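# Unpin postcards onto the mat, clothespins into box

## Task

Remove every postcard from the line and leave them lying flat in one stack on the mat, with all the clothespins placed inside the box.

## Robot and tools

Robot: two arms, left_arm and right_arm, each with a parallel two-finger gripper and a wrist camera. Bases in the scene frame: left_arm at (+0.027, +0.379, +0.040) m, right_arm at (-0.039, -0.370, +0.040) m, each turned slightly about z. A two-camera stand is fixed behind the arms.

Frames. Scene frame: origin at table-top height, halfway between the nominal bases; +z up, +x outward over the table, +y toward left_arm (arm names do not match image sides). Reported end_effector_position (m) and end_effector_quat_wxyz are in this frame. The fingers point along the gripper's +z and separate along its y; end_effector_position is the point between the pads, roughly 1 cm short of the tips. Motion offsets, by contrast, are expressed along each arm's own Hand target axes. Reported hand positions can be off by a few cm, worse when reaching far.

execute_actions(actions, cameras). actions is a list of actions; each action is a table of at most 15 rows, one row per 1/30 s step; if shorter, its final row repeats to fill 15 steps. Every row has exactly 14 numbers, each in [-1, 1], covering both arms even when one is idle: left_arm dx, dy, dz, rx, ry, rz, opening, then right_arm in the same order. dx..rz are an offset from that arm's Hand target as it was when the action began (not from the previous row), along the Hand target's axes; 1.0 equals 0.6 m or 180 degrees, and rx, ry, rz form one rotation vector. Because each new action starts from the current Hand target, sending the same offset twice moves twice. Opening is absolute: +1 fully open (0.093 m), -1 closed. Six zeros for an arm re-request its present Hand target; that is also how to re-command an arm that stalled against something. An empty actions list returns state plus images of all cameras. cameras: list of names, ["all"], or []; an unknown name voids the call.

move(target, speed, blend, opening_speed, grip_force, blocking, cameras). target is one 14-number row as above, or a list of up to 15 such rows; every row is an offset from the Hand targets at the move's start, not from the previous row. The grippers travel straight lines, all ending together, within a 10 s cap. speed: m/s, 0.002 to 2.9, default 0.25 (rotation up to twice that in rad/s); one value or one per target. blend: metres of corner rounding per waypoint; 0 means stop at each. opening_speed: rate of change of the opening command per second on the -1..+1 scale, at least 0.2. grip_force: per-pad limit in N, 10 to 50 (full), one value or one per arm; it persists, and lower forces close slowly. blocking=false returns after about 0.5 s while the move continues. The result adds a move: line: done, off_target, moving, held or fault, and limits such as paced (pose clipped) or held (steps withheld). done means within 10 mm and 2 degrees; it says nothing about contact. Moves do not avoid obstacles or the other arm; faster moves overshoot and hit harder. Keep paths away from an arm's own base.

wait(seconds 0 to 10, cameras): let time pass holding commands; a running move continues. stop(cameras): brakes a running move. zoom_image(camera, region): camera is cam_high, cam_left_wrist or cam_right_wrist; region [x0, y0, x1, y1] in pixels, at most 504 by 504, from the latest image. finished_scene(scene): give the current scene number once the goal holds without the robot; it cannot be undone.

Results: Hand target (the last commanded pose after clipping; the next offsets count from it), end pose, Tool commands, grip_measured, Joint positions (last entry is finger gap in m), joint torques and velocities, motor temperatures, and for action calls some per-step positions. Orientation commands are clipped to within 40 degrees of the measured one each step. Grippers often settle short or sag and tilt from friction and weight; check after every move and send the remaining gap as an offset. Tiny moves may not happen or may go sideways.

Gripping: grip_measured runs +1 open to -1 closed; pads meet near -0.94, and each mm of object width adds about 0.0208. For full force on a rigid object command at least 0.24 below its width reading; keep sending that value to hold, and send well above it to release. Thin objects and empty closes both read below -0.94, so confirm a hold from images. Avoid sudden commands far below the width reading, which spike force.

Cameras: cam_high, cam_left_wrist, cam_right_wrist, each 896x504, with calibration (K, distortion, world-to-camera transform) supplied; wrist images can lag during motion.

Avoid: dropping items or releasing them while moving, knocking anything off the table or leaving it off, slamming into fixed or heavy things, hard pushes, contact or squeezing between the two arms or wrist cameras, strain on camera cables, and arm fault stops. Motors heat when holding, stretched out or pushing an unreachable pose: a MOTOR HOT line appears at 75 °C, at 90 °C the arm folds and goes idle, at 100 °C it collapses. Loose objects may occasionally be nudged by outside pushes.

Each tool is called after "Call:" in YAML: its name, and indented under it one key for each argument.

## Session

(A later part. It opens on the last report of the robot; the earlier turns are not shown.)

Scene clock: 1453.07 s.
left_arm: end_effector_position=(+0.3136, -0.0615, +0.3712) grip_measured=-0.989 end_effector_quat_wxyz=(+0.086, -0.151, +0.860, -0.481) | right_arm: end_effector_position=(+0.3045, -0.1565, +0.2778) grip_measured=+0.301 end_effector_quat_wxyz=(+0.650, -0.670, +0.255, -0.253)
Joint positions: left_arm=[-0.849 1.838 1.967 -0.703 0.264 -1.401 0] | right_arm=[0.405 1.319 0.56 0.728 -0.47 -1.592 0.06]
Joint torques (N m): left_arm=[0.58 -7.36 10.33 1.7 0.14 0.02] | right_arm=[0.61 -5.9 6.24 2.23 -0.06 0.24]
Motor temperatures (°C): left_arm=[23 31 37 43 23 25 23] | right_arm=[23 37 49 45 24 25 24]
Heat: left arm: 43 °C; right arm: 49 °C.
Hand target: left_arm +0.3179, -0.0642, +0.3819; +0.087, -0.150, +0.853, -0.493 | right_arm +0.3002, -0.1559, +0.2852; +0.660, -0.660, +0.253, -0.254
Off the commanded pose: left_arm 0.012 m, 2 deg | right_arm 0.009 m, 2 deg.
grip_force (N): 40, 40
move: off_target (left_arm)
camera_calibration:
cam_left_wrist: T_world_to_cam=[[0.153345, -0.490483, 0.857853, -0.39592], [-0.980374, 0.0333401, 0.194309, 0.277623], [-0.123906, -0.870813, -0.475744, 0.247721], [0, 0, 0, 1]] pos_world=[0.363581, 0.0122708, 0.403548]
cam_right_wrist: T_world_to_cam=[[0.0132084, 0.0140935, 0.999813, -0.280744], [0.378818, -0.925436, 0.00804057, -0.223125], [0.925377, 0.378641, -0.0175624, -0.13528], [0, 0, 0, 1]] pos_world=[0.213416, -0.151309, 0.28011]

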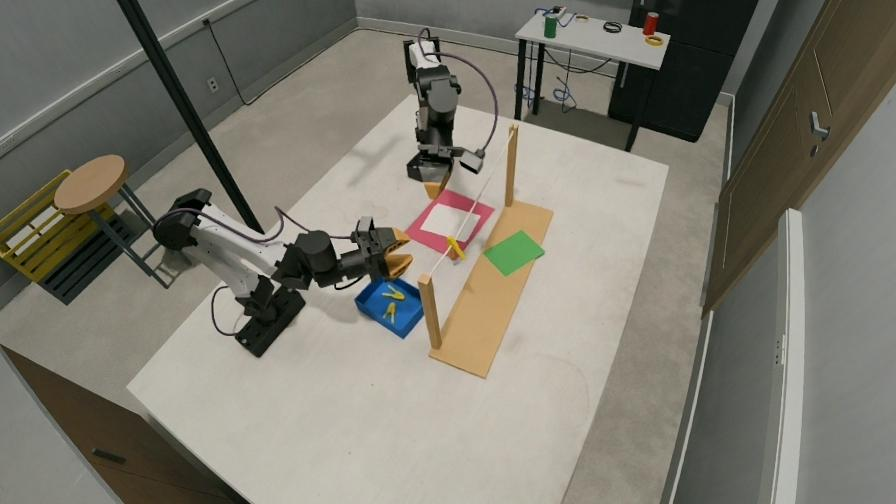

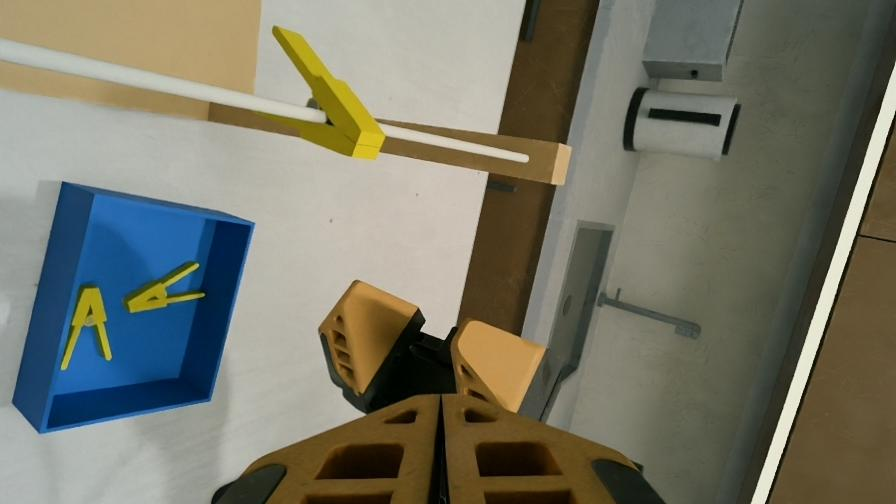

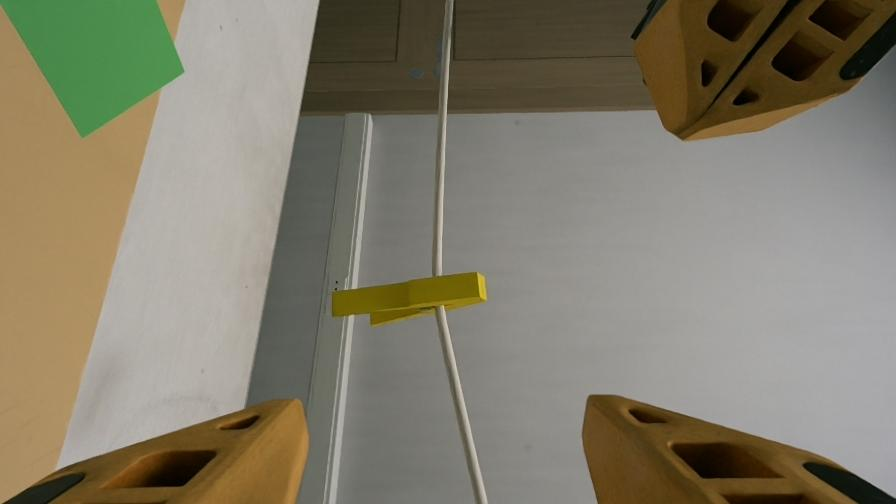

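Call:
move:
  target:
    - [-0.0143,0.0017,0.0815,0,0,0,-1,0,0,0,0,0,0,0.3]
    - [-0.0143,0.045,0.1065,0,0,0,-1,0,0,0,0,0,0,0.3]
    - [-0.0911,0.0398,0.1357,0,0,0,-1,0,0,0,0,0,0,0.3]
    - [-0.113,0.0417,0.146,0,0,0,-1,0,0,0,0,0,0,0.3]
    - [-0.1193,0.0492,0.153,0,0,0,-1,0,0,0,0,0,0,0.3]
  speed: [0.15,0.08,0.06,0.06,0.06]
  blend: [0.01,0,0.004,0.003,0]
  cameras: ["all"]

Scene clock: 1475.00 s.
left_arm: end_effector_position=(+0.4041, -0.0964, +0.2996) grip_measured=-0.989 end_effector_quat_wxyz=(+0.082, -0.160, +0.859, -0.480) | right_arm: end_effector_position=(+0.3045, -0.1565, +0.2778) grip_measured=+0.301 end_effector_quat_wxyz=(+0.650, -0.670, +0.255, -0.253)
Joint positions: left_arm=[-0.744 2.155 2.137 -0.576 0.347 -1.36 0] | right_arm=[0.405 1.319 0.56 0.728 -0.47 -1.592 0.06]
Joint torques (N m): left_arm=[0.28 -9.73 10.62 1.72 0.2 0.17] | right_arm=[0.66 -5.89 6.19 2.24 -0.06 0.24]
Heat: left arm: 44 °C; right arm: 47 °C.
Hand target: left_arm +0.4075, -0.1004, +0.3105; +0.087, -0.151, +0.853, -0.493 | right_arm +0.3002, -0.1559, +0.2852; +0.660, -0.660, +0.253, -0.254
Off the commanded pose: left_arm 0.012 m, 2 deg | right_arm 0.009 m, 2 deg.
grip_force (N): 40, 40
move: off_target (left_arm)
camera_calibration:
cam_left_wrist: T_world_to_cam=[[0.173107, -0.486522, 0.856347, -0.372697], [-0.97758, 0.0209558, 0.209519, 0.37458], [-0.119881, -0.873417, -0.471986, 0.191397], [0, 0, 0, 1]] pos_world=[0.453643, -0.0220054, 0.331013]
cam_right_wrist: T_world_to_cam=[[0.0132084, 0.0140935, 0.999813, -0.280744], [0.378818, -0.925436, 0.00804057, -0.223125], [0.925377, 0.378641, -0.0175624, -0.13528], [0, 0, 0, 1]] pos_world=[0.213416, -0.151309, 0.28011]

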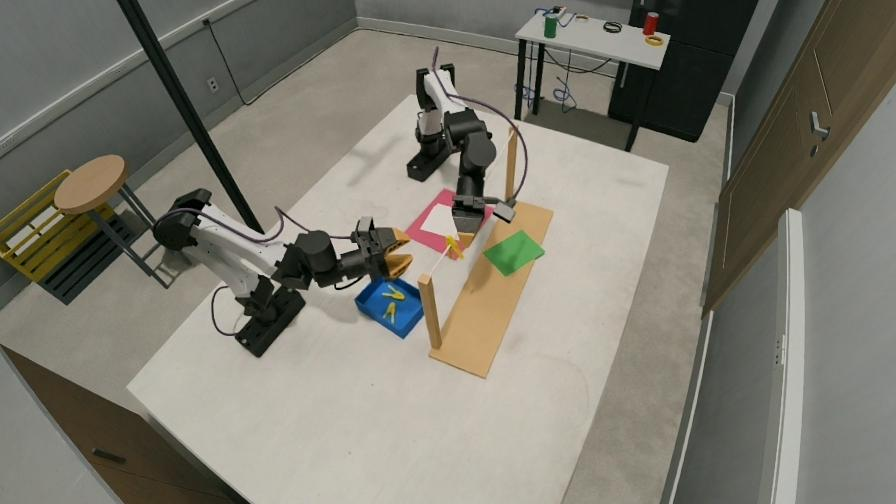

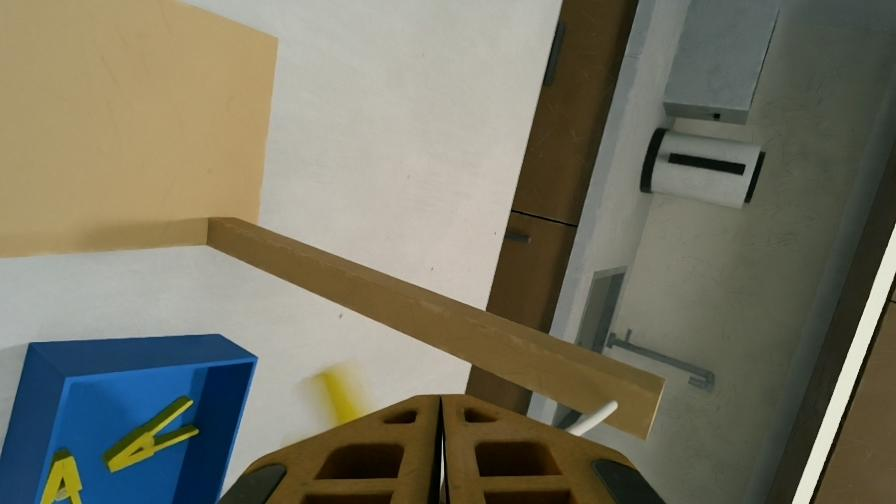

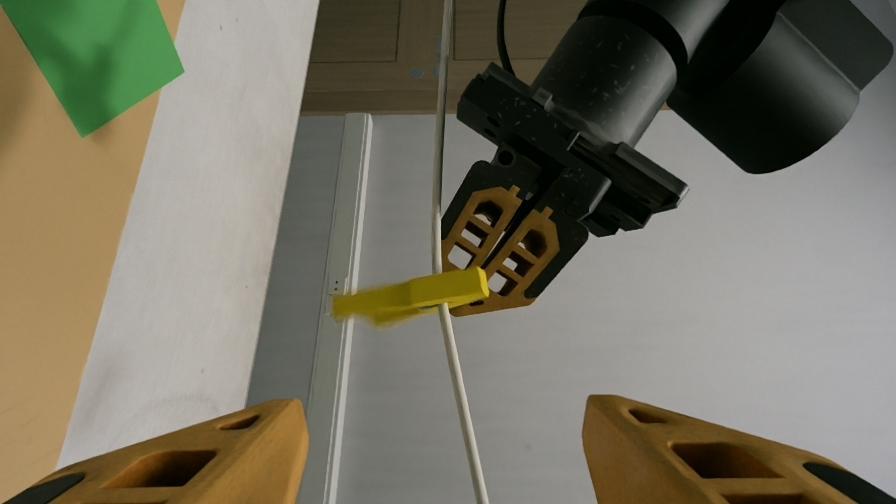

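Call:
move:
  target:
    - [0,-0.0506,-0.0292,0,0,0,-1,0,0,0,0,0,0,0.3]
    - [0.105,-0.0315,-0.0623,0,0,0,-1,0,0,0,0,0,0,0.3]
    - [0.105,0.0132,-0.0365,0,0,0,-1,0,0,0,0,0,0,0.3]
    - [0.0282,0.008,-0.0072,0,0,0,-1,0,0,0,0,0,0,0.3]
    - [0.0063,0.0098,0.003,0,0,0,-1,0,0,0,0,0,0,0.3]
    - [0,0.0173,0.01,0,0,0,-1,0,0,0,0,0,0,0.3]
  speed: [0.15,0.15,0.1,0.05,0.05,0.05]
  blend: [0.01,0.01,0,0.004,0.003,0]
  cameras: ["all"]

Scene clock: 1498.30 s.
left_arm: end_effector_position=(+0.3884, -0.1033, +0.2978) grip_measured=-0.989 end_effector_quat_wxyz=(+0.066, -0.142, +0.857, -0.491) | right_arm: end_effector_position=(+0.3045, -0.1565, +0.2778) grip_measured=+0.301 end_effector_quat_wxyz=(+0.650, -0.670, +0.255, -0.253)
Joint positions: left_arm=[-0.761 2.126 2.071 -0.527 0.384 -1.359 0] | right_arm=[0.405 1.319 0.56 0.728 -0.47 -1.592 0.06]
Joint torques (N m): left_arm=[1.84 -8.65 9.91 1.78 -0.12 0.15] | right_arm=[0.66 -5.83 6.19 2.24 -0.06 0.24]
Motor temperatures (°C): left_arm=[23 37 40 42 23 25 23] | right_arm=[23 36 46 46 24 25 24]
Heat: left arm: 42 °C; right arm: 46 °C.
Hand target: left_arm +0.4074, -0.1005, +0.2984; +0.087, -0.151, +0.853, -0.493 | right_arm +0.3002, -0.1559, +0.2852; +0.660, -0.660, +0.253, -0.254
Off the commanded pose: left_arm 0.019 m, 3 deg | right_arm 0.009 m, 2 deg.
grip_force (N): 40, 40
move: off_target (left_arm)
camera_calibration:
cam_left_wrist: T_world_to_cam=[[0.15481, -0.47511, 0.866201, -0.366469], [-0.974065, 0.0730459, 0.214154, 0.362392], [-0.165019, -0.876889, -0.45148, 0.19369], [0, 0, 0, 1]] pos_world=[0.441689, -0.0307394, 0.327276]
cam_right_wrist: T_world_to_cam=[[0.0132084, 0.0140935, 0.999813, -0.280744], [0.378818, -0.925436, 0.00804057, -0.223125], [0.925377, 0.378641, -0.0175624, -0.13528], [0, 0, 0, 1]] pos_world=[0.213416, -0.151309, 0.28011]

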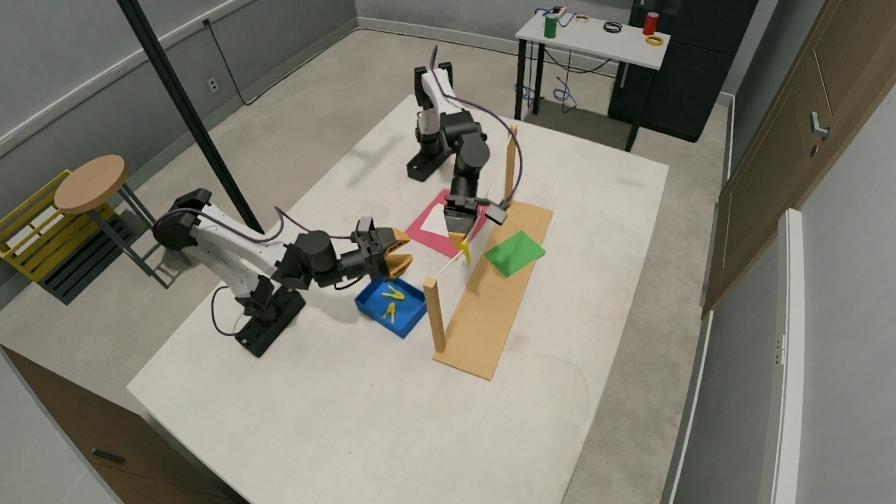

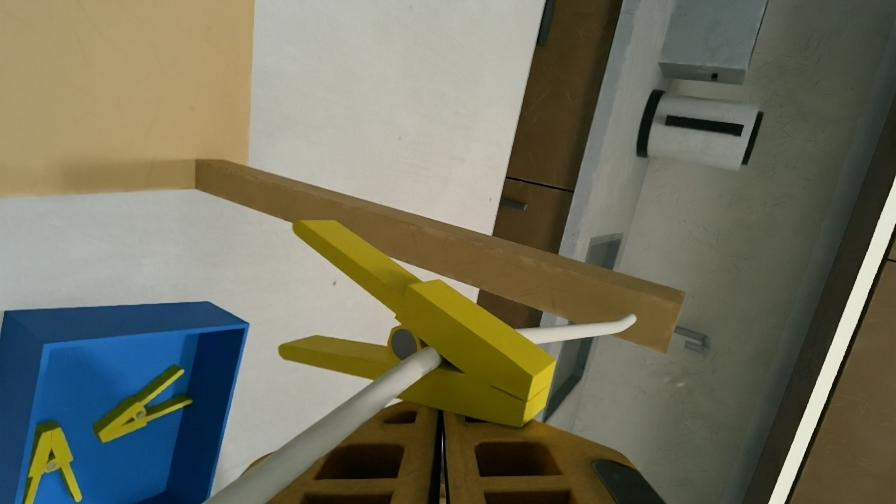

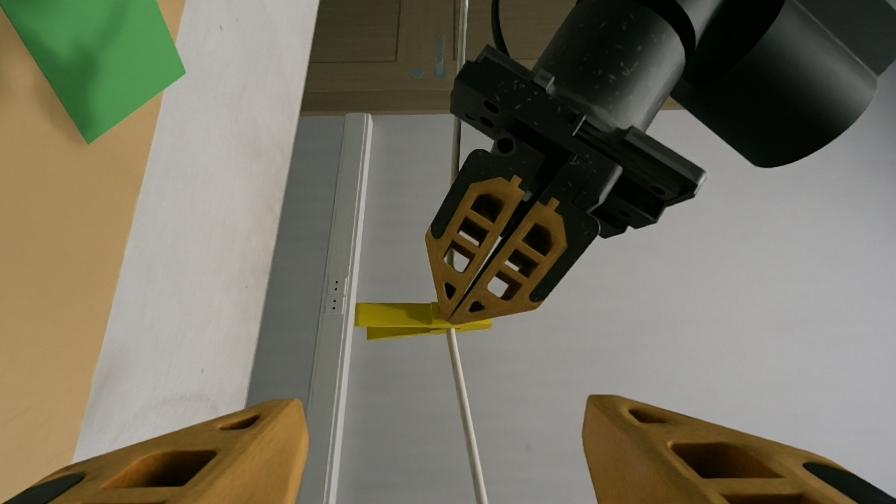

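Call:
move:
  target:
    - [0.1348,0.0244,-0.0425,0,0,0,-1,0,0,0,0,0,0,0.3]
    - [0.1175,-0.0018,-0.0504,0,0,0,-1,0,0,0,0,0,0,0.3]
    - [0.0188,-0.018,-0.0222,0,0,0,-1,0,0,0,0,0,0,0.3]
    - [-0.0031,-0.0162,-0.012,0,0,0,-1,0,0,0,0,0,0,0.3]
    - [-0.0125,-0.0063,-0.0023,0,0,0,-1,0,0,0,0,0,0,0.3]
  speed: [0.1,0.1,0.05,0.05,0.05]
  blend: [0.01,0,0.003,0.003,0]
  cameras: ["cam_left_wrist","cam_right_wrist"]

Scene clock: 1511.73 s.
left_arm: end_effector_position=(+0.4077, -0.0960, +0.2997) grip_measured=-0.989 end_effector_quat_wxyz=(+0.082, -0.156, +0.856, -0.486) | right_arm: end_effector_position=(+0.3045, -0.1565, +0.2778) grip_measured=+0.301 end_effector_quat_wxyz=(+0.650, -0.670, +0.255, -0.253)
Joint positions: left_arm=[-0.735 2.157 2.13 -0.555 0.364 -1.353 0] | right_arm=[0.405 1.319 0.56 0.729 -0.47 -1.592 0.06]
Joint torques (N m): left_arm=[0.7 -8.91 10.09 1.72 0.14 0.17] | right_arm=[0.66 -5.87 6.2 2.23 -0.07 0.23]
Heat: left arm: 43 °C; right arm: 46 °C.
Hand target: left_arm +0.4147, -0.0987, +0.3024; +0.087, -0.150, +0.853, -0.493 | right_arm +0.3002, -0.1559, +0.2852; +0.660, -0.660, +0.253, -0.254
Off the commanded pose: left_arm 0.008 m, 1 deg | right_arm 0.009 m, 2 deg.
grip_force (N): 40, 40
move: done; blend cut to 0.0097 m at target 1
camera_calibration:
cam_left_wrist: T_world_to_cam=[[0.163336, -0.476554, 0.863839, -0.370575], [-0.978767, 0.0316385, 0.202521, 0.381694], [-0.123843, -0.878576, -0.461268, 0.190119], [0, 0, 0, 1]] pos_world=[0.457662, -0.0216417, 0.330512]
cam_right_wrist: T_world_to_cam=[[0.0128391, 0.0139401, 0.99982, -0.280692], [0.378815, -0.925437, 0.00803845, -0.223124], [0.925383, 0.378644, -0.0171625, -0.135392], [0, 0, 0, 1]] pos_world=[0.213416, -0.151309, 0.280111]
Images, in order (width x height): cam_left_wrist 896x504, cam_right_wrist 896x504.

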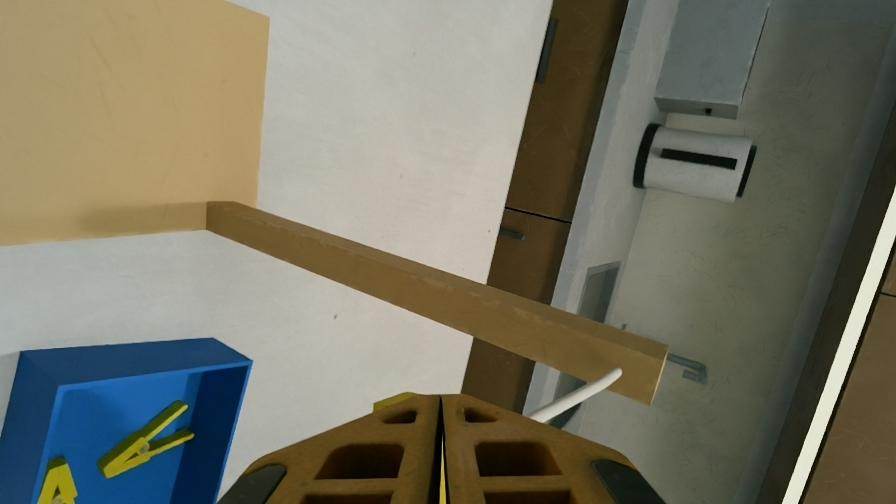

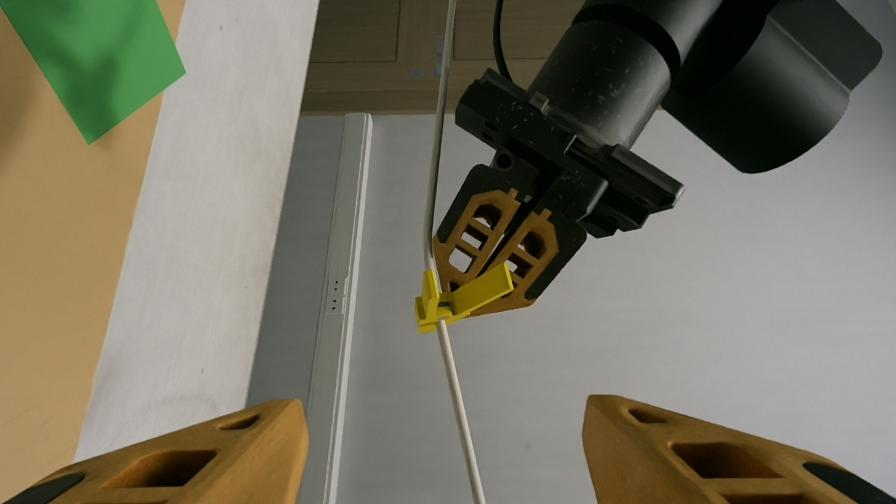

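Call:
move:
  target:
    - [0,0,0,0,0,0,-1,0.0108,-0.0147,0.06,0,0,0,0.3]
    - [0,0,0,0,0,0,-1,0.0108,-0.0147,0.1395,0,0,0,0.3]
  speed: 0.12
  blend: [0.02,0]
  cameras: ["cam_left_wrist","cam_right_wrist"]

Call:
zoom_image:
  camera: "cam_right_wrist"
  region: [250, 200, 650, 504]

Scene clock: 1532.73 s.
left_arm: end_effector_position=(+0.4077, -0.0961, +0.2997) grip_measured=-0.989 end_effector_quat_wxyz=(+0.082, -0.156, +0.856, -0.486) | right_arm: end_effector_position=(+0.3561, -0.1030, +0.2775) grip_measured=+0.301 end_effector_quat_wxyz=(+0.645, -0.674, +0.258, -0.249)
Joint positions: left_arm=[-0.735 2.157 2.13 -0.555 0.364 -1.353 0] | right_arm=[0.504 1.594 0.814 0.735 -0.373 -1.59 0.06]
Joint torques (N m): left_arm=[0.77 -8.85 10.13 1.73 0.13 0.19] | right_arm=[0.55 -5.79 9.95 2.26 -0.04 0.21]
Heat: left arm: 43 °C; right arm: 47 °C.
Hand target: left_arm +0.4147, -0.0987, +0.3024; +0.087, -0.150, +0.853, -0.493 | right_arm +0.3611, -0.0980, +0.2940; +0.660, -0.660, +0.253, -0.254
Off the commanded pose: left_arm 0.008 m, 1 deg | right_arm 0.018 m, 2 deg.
grip_force (N): 40, 40
move: off_target (right_arm); blend cut to 0.0188 m at target 1
camera_calibration:
cam_left_wrist: T_world_to_cam=[[0.162986, -0.476637, 0.863859, -0.370424], [-0.978774, 0.032149, 0.202406, 0.381747], [-0.124246, -0.878512, -0.46128, 0.190308], [0, 0, 0, 1]] pos_world=[0.457663, -0.0216428, 0.330512]
cam_right_wrist: T_world_to_cam=[[0.0267289, 0.0226915, 0.999385, -0.28575], [0.380394, -0.924761, 0.0108234, -0.194389], [0.924438, 0.379871, -0.0333496, -0.198428], [0, 0, 0, 1]] pos_world=[0.265017, -0.0979026, 0.281061]
Images, in order (width x height): cam_left_wrist 896x504, cam_right_wrist 896x504.

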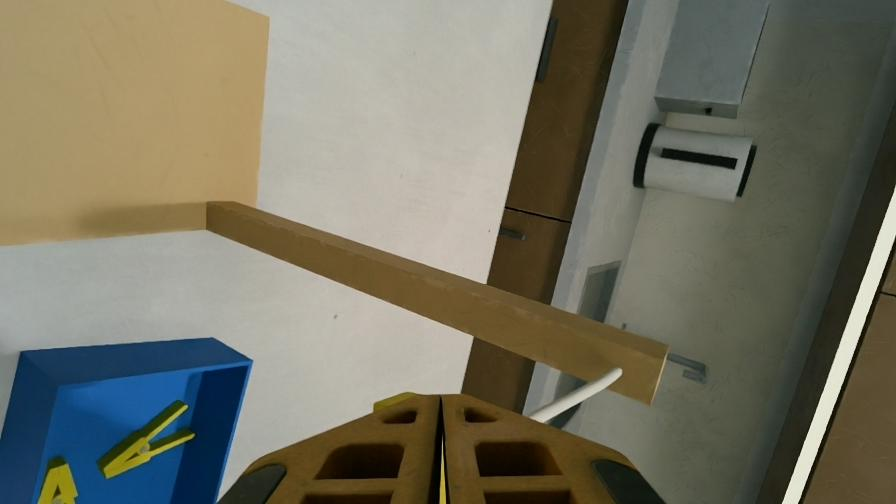

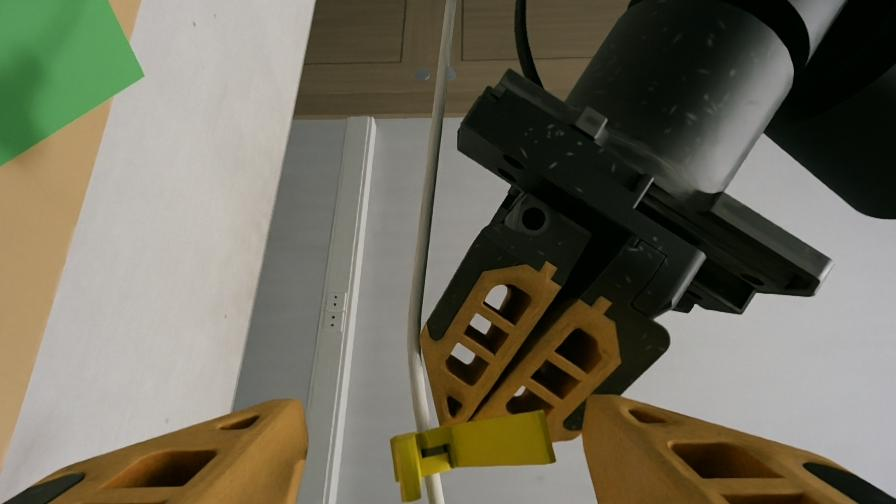

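Scaled by 1.260 from the camera's 896x504 image, which has a finer 1280x720 frame.

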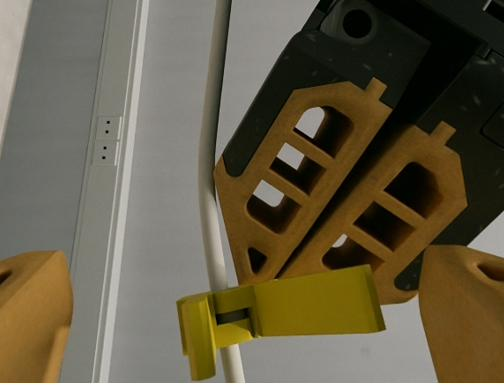

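Call:
move:
  target:
    - [0,0,0,0,0,0,-1,-0.004,-0.006,0.01,0,0,0,0.3]
    - [0,0,0,0,0,0,-1,-0.004,-0.006,0.01,0,0,0,-1]
  speed: 0.06
  cameras: ["cam_left_wrist","cam_right_wrist"]

Call:
zoom_image:
  camera: "cam_right_wrist"
  region: [250, 200, 650, 504]

Scene clock: 1545.13 s.
left_arm: end_effector_position=(+0.4083, -0.0966, +0.3010) grip_measured=-0.989 end_effector_quat_wxyz=(+0.084, -0.154, +0.855, -0.489) | right_arm: end_effector_position=(+0.3590, -0.0971, +0.2839) grip_measured=-0.713 end_effector_quat_wxyz=(+0.648, -0.671, +0.256, -0.252)
Joint positions: left_arm=[-0.735 2.157 2.13 -0.549 0.365 -1.353 0] | right_arm=[0.517 1.605 0.842 0.729 -0.358 -1.589 0.011]
Joint torques (N m): left_arm=[0.7 -8.91 10.11 1.66 0.12 0.19] | right_arm=[0.57 -5.85 9.98 2.16 -0.07 0.21]
Heat: left arm: 44 °C; right arm: 47 °C.
Hand target: left_arm +0.4148, -0.0985, +0.3023; +0.087, -0.151, +0.853, -0.492 | right_arm +0.3633, -0.0919, +0.2976; +0.660, -0.660, +0.253, -0.254
Off the commanded pose: left_arm 0.007 m, 1 deg | right_arm 0.015 m, 2 deg.
grip_force (N): 40, 40
move: off_target (right_arm); target 2's new opening was sent with right_arm's hand 0.014 m and 2 deg from that target
camera_calibration:
cam_left_wrist: T_world_to_cam=[[0.158786, -0.472551, 0.866881, -0.37073], [-0.97968, 0.0335538, 0.197739, 0.384008], [-0.122529, -0.880664, -0.457621, 0.18852], [0, 0, 0, 1]] pos_world=[0.458171, -0.0220508, 0.331716]
cam_right_wrist: T_world_to_cam=[[0.0170973, 0.0172325, 0.999705, -0.289505], [0.379208, -0.925263, 0.00946393, -0.189439], [0.925154, 0.378934, -0.0223542, -0.206593], [0, 0, 0, 1]] pos_world=[0.267917, -0.0920067, 0.286594]
Images, in order (width x height): cam_left_wrist 896x504, cam_right_wrist 896x504.

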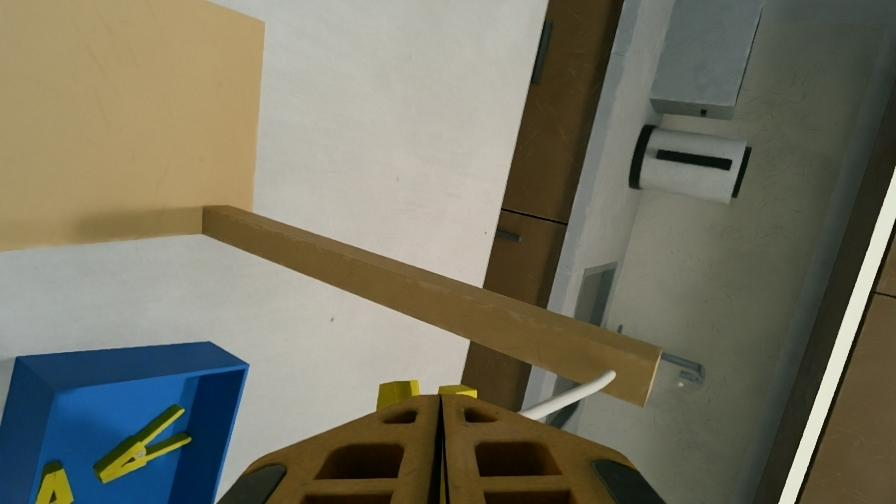

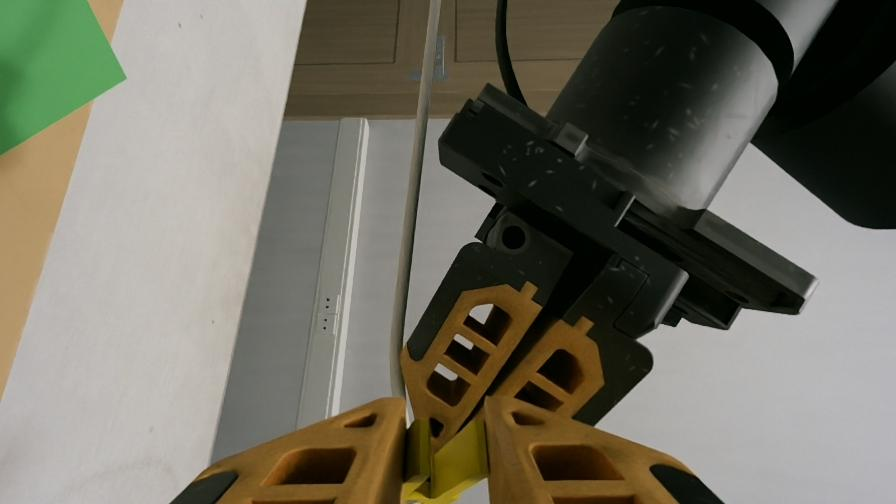

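Scaled by 1.260 from the camera's 896x504 image, which has a finer 1280x720 frame.

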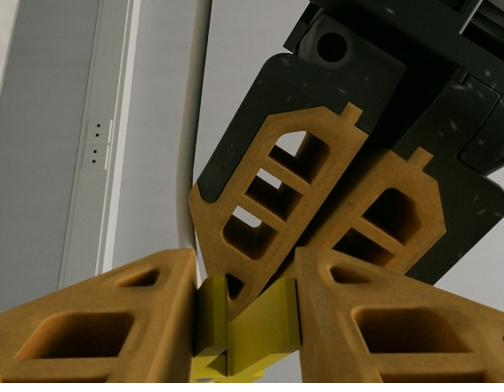

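Call:
move:
  target:
    - [0,-0.0867,-0.05,0,0,0,-1,0,0,0,0,0,0,-1]
    - [0,-0.13,-0.15,0,0,0,-1,-0.0743,0,-0.0669,0,0,0,-1]
  speed: [0.1,0.06]
  cameras: ["all"]

Call:
zoom_image:
  camera: "cam_high"
  region: [390, 190, 520, 310]

Scene clock: 1552.20 s.
left_arm: end_effector_position=(+0.4099, -0.0726, +0.3678) grip_measured=-0.989 end_effector_quat_wxyz=(+0.075, -0.169, +0.860, -0.475) | right_arm: end_effector_position=(+0.3084, -0.0911, +0.2915) grip_measured=-0.724 end_effector_quat_wxyz=(+0.653, -0.667, +0.251, -0.257)
Joint positions: left_arm=[-0.7 2.37 2.836 -1.084 0.383 -1.348 0] | right_arm=[0.619 1.438 0.7 0.723 -0.258 -1.589 0.01]
Joint torques (N m): left_arm=[0.54 -15.91 8.64 1.67 0.21 0.15] | right_arm=[0.62 -7.36 6.38 2.12 -0.05 0.21]
Heat: left arm: 44 °C; right arm: 47 °C.
Hand target: left_arm +0.4015, -0.0619, +0.4149; +0.087, -0.151, +0.853, -0.492 | right_arm +0.3034, -0.0919, +0.2975; +0.660, -0.660, +0.253, -0.254
Off the commanded pose: left_arm 0.049 m, 3 deg | right_arm 0.008 m, 1 deg.
elbow stopped short (left arm): the move would have taken joint 3 (elbow) straighter than the controller allows.
grip_force (N): 40, 40
move: off_target (left_arm)
camera_calibration:
cam_left_wrist: T_world_to_cam=[[0.196682, -0.490342, 0.849047, -0.427708], [-0.972747, 0.0108691, 0.231614, 0.354661], [-0.122799, -0.871462, -0.474841, 0.2474], [0, 0, 0, 1]] pos_world=[0.459498, 0.00202227, 0.398475]
cam_right_wrist: T_world_to_cam=[[-0.000598411, 0.00976677, 0.999952, -0.291666], [0.37976, -0.925039, 0.00926233, -0.164851], [0.925085, 0.379747, -0.00315547, -0.167315], [0, 0, 0, 1]] pos_world=[0.217209, -0.0861074, 0.292651]

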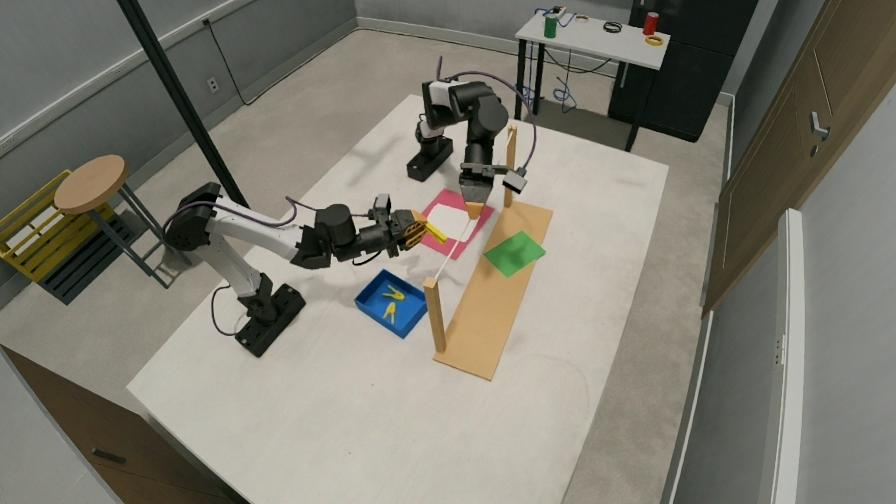

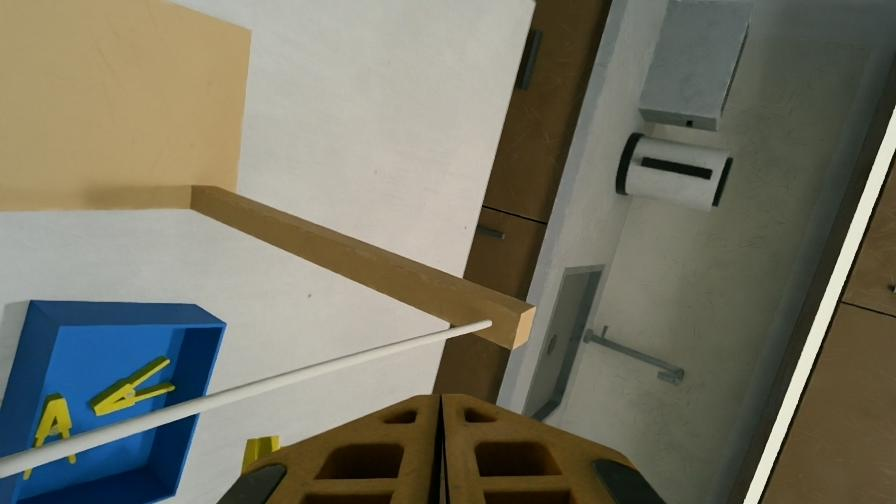

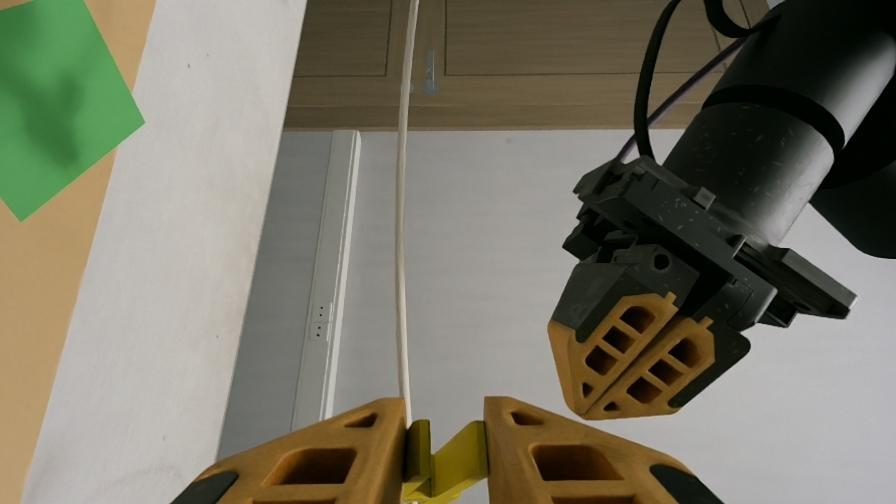

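Scaled by 3.877 from the camera's 896x504 image, which has a finer 1280x720 frame.

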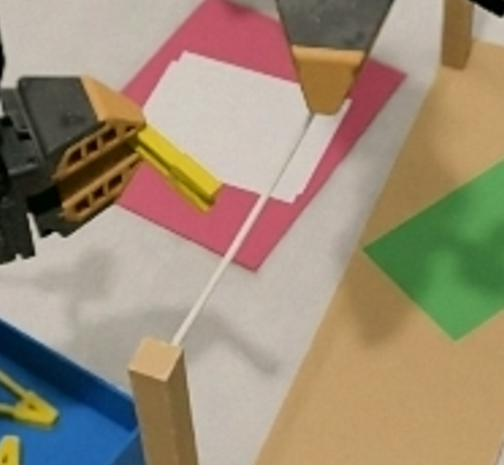

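Call:
move:
  target:
    - [0.0867,0.2272,-0.2778,0,0,0.5,-1,0.0203,0.129,-0.168,-0.108,0.2427,0.5056,-1]
    - [0.0867,0.2272,-0.2778,0,0,0.5,-1,0.0482,0.349,-0.1766,-0.108,0.2427,0.5056,-1]
  speed: [0.25,0.15]
  blend: [0.02,0]
  cameras: ["all"]

Scene clock: 1573.07 s.
left_arm: end_effector_position=(+0.2842, +0.1167, +0.3721) grip_measured=-0.989 end_effector_quat_wxyz=(+0.398, +0.494, +0.719, -0.284) | right_arm: end_effector_position=(+0.2518, -0.1904, +0.0876) grip_measured=-0.724 end_effector_quat_wxyz=(+0.399, -0.246, +0.876, +0.114)
Joint positions: left_arm=[-0.486 1.314 1.466 -0.818 0.562 0.377 0] | right_arm=[0.592 1.378 0.416 0.248 0.001 0.004 0.01]
Joint torques (N m): left_arm=[0.68 -6.13 6.45 1.59 0.34 0.11] | right_arm=[-0.81 -3.47 5.85 2.12 -0.19 -0.17]
Heat: left arm: 43 °C; right arm: 47 °C.
Hand target: left_arm +0.2798, +0.1199, +0.3801; +0.410, +0.496, +0.710, -0.287 | right_arm +0.2540, -0.1901, +0.0883; +0.406, -0.250, +0.871, +0.116
Off the commanded pose: left_arm 0.010 m, 2 deg | right_arm 0.002 m, 1 deg.
grip_force (N): 40, 40
move: done
camera_calibration:
cam_left_wrist: T_world_to_cam=[[-0.9434, -0.331634, 0.0038864, 0.306144], [-0.277014, 0.781471, -0.559077, 0.235846], [0.182372, -0.52851, -0.829107, 0.404159], [0, 0, 0, 1]] pos_world=[0.280441, 0.130823, 0.465757]
cam_right_wrist: T_world_to_cam=[[0.512523, -0.858667, -0.00330937, -0.293412], [-0.788414, -0.469056, -0.397982, 0.183318], [0.340182, 0.206584, -0.917387, 0.116471], [0, 0, 0, 1]] pos_world=[0.25529, -0.190018, 0.178835]

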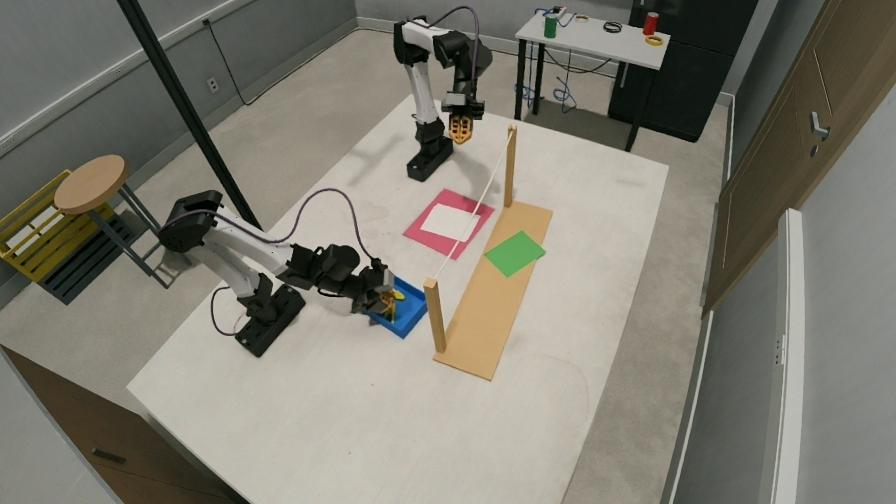

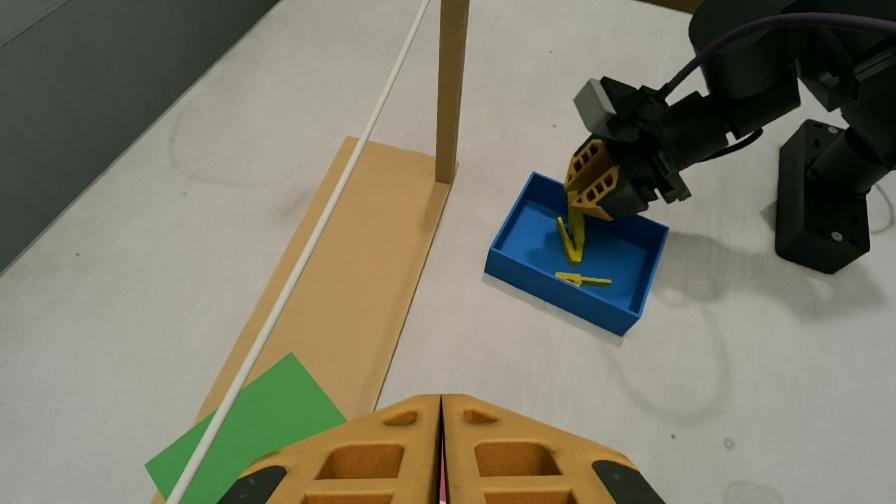

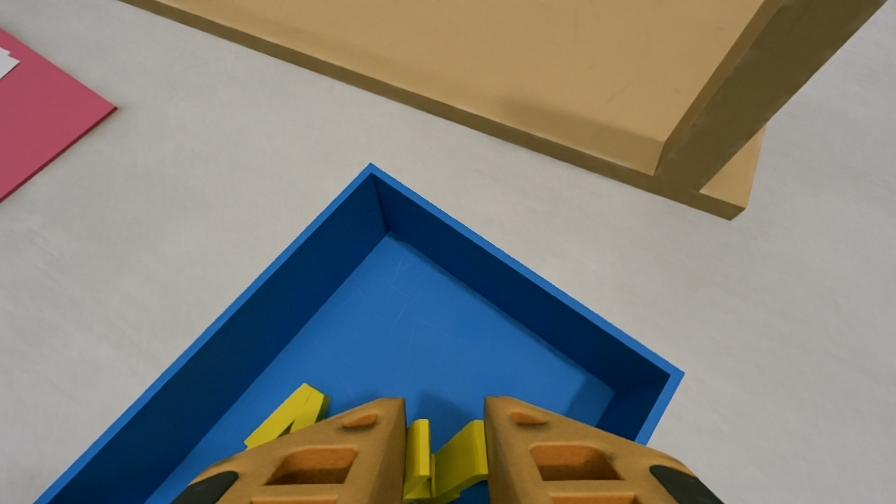

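Call:
move:
  target:
    - [0,0,0,0,0,0,-1,0,0,0,0,0,0,-0.3]
    - [0.369,0.0305,0.0615,-0.055,0.1755,0.369,-1,-0.153,0,-0.1284,0,0,0,-0.3]
    - [0.339,0.3202,0.3468,-0.055,0.1755,0.369,-1,-0.153,0,-0.1284,0,0,0,-0.3]
  speed: [0.1,0.25,0.2]
  blend: [0,0.02,0]
  cameras: ["all"]

Scene clock: 1634.47 s.
left_arm: end_effector_position=(+0.4769, +0.1187, +0.0914) grip_measured=-0.989 end_effector_quat_wxyz=(+0.322, +0.823, +0.434, +0.175) | right_arm: end_effector_position=(+0.2476, -0.1930, +0.1869) grip_measured=-0.300 end_effector_quat_wxyz=(+0.382, -0.248, +0.883, +0.109)
Joint positions: left_arm=[-0.444 2.02 1.273 -0.075 0.058 1.645 0] | right_arm=[0.592 1.147 0.74 -0.347 0.001 0.004 0.031]
Joint torques (N m): left_arm=[0.43 -8.02 9.52 1.53 0.21 0.08] | right_arm=[-0.81 -4.79 10.43 1.84 -0.2 -0.17]
Heat: left arm: 43 °C; right arm: 44 °C.
Hand target: left_arm +0.4873, +0.1119, +0.1001; +0.340, +0.820, +0.426, +0.177 | right_arm +0.2542, -0.1901, +0.2082; +0.406, -0.250, +0.871, +0.116
Off the commanded pose: left_arm 0.015 m, 2 deg | right_arm 0.022 m, 3 deg.
grip_force (N): 40, 40
move: off_target (left_arm, right_arm)
camera_calibration:
cam_left_wrist: T_world_to_cam=[[-0.595881, 0.43858, -0.672736, 0.294323], [0.291227, 0.898692, 0.327932, -0.23521], [0.748406, -0.000510286, -0.66324, -0.210459], [0, 0, 0, 1]] pos_world=[0.40139, 0.08219, 0.13555]
cam_right_wrist: T_world_to_cam=[[0.512617, -0.858614, -0.00245962, -0.293372], [-0.800975, -0.477169, -0.361592, 0.213017], [0.309294, 0.187328, -0.932333, 0.216277], [0, 0, 0, 1]] pos_world=[0.254116, -0.190763, 0.277945]

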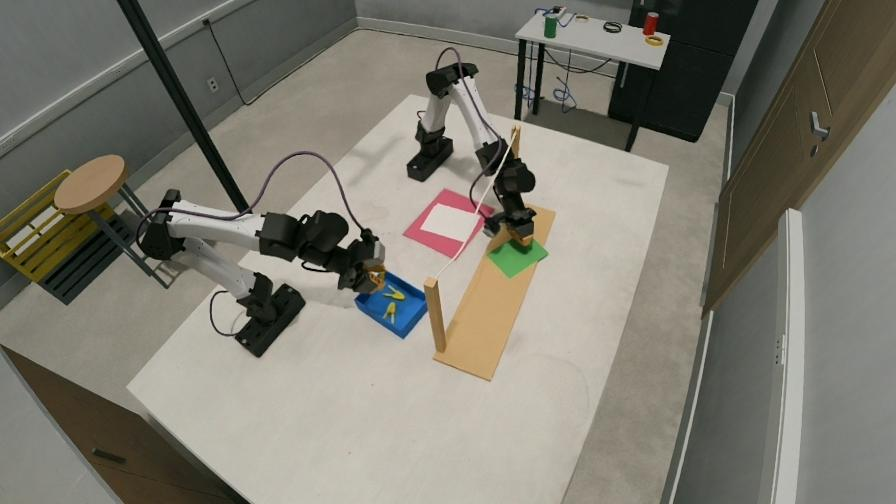

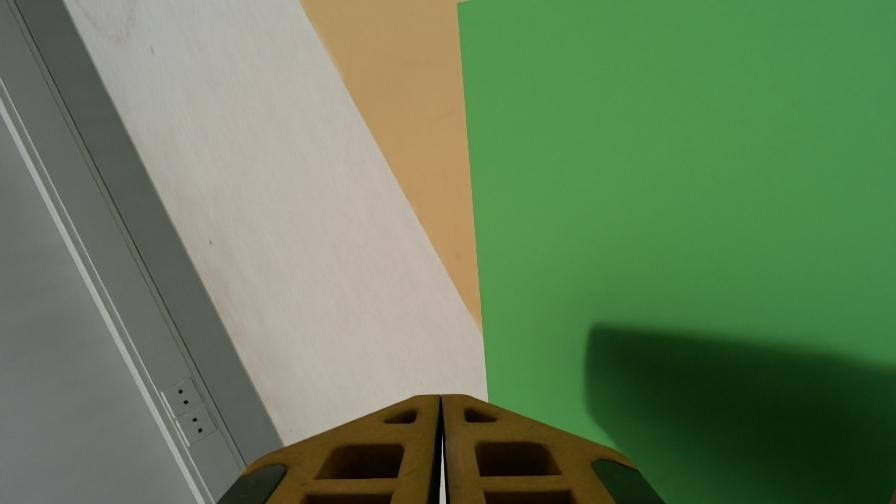

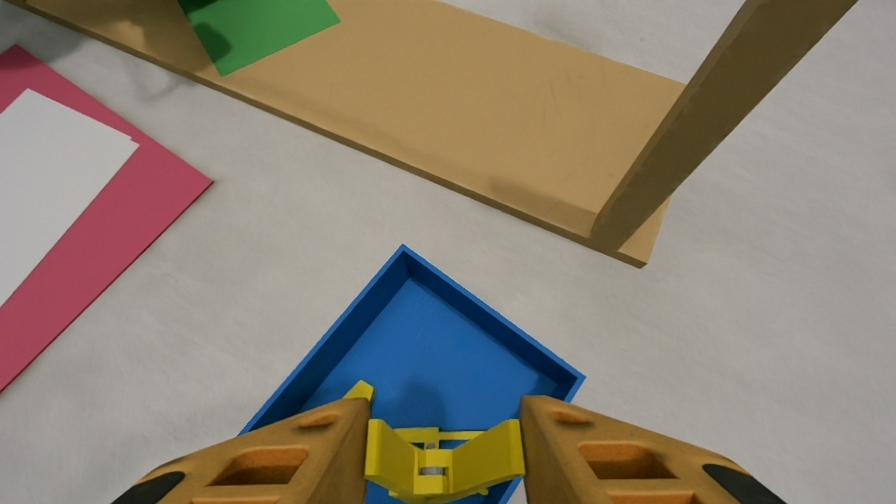

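Call:
move:
  target:
    - [0,-0.059,0.059,0,0,0,-1,0.153,0,0.1284,0,0,0,-0.3]
    - [0,-0.059,0.059,0,0,0,-1,0.153,0,0.1284,0,0,0,0.3]
    - [0,-0.059,0.059,0,0,0,-1,0,0,0,0,0,0,0.3]
  speed: [0.1,0.1,0.15]
  cameras: ["all"]

Call:
zoom_image:
  camera: "cam_high"
  region: [400, 130, 580, 330]

Scene clock: 1647.13 s.
left_arm: end_effector_position=(+0.4851, +0.1141, +0.0525) grip_measured=-0.989 end_effector_quat_wxyz=(+0.330, +0.820, +0.431, +0.179) | right_arm: end_effector_position=(+0.2485, -0.1923, +0.1909) grip_measured=+0.299 end_effector_quat_wxyz=(+0.387, -0.248, +0.881, +0.110)
Joint positions: left_arm=[-0.444 2.127 1.244 0.08 0.058 1.645 0] | right_arm=[0.592 1.142 0.745 -0.344 0 0.004 0.06]
Joint torques (N m): left_arm=[0.46 -8.47 5.78 1.72 0.2 0.08] | right_arm=[-0.83 -4.26 10.1 1.84 -0.19 -0.17]
Heat: left arm: 43 °C; right arm: 46 °C.
Hand target: left_arm +0.4872, +0.1120, +0.0499; +0.339, +0.820, +0.426, +0.177 | right_arm +0.2541, -0.1901, +0.2081; +0.406, -0.250, +0.872, +0.116
Off the commanded pose: left_arm 0.004 m, 1 deg | right_arm 0.018 m, 2 deg.
grip_force (N): 40, 40
move: off_target (right_arm)
camera_calibration:
cam_left_wrist: T_world_to_cam=[[-0.583876, 0.432781, -0.686869, 0.270692], [0.286332, 0.901471, 0.324599, -0.21844], [0.759673, -0.00714699, -0.650266, -0.247843], [0, 0, 0, 1]] pos_world=[0.408877, 0.0779962, 0.0956711]
cam_right_wrist: T_world_to_cam=[[0.512942, -0.858418, -0.00293497, -0.293237], [-0.797183, -0.475077, -0.37256, 0.217153], [0.318418, 0.193442, -0.928003, 0.217596], [0, 0, 0, 1]] pos_world=[0.254238, -0.190648, 0.281972]

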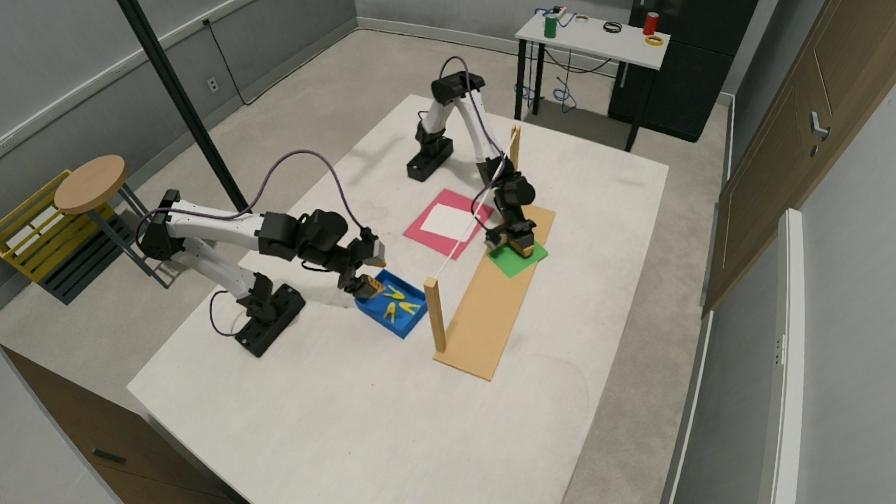

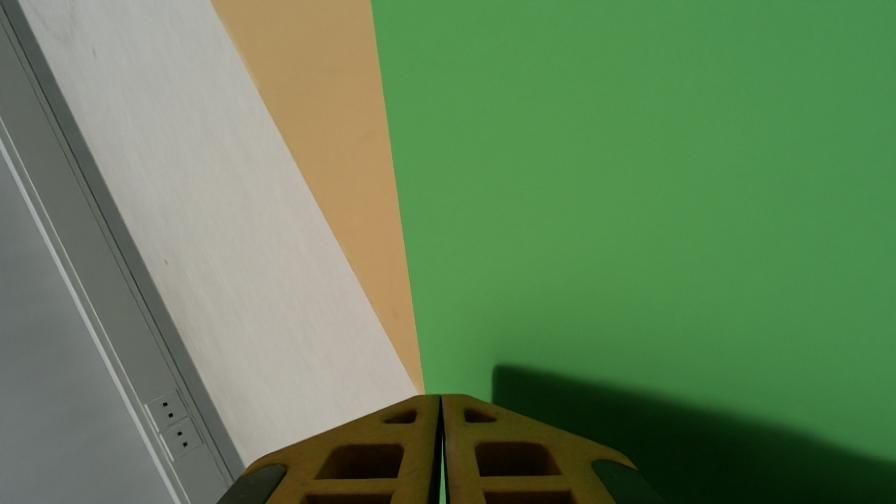

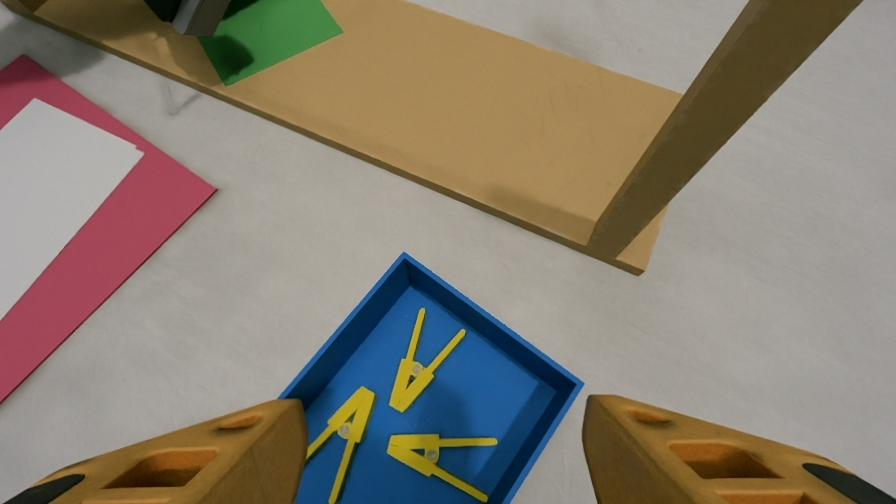

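Scaled by 2.520 from the camera's 896x504 image, which has a finer 1280x720 frame.

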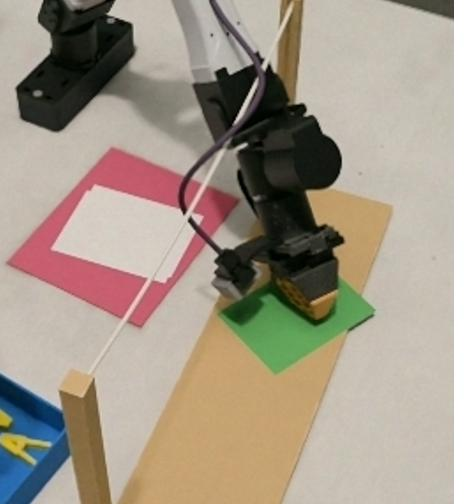

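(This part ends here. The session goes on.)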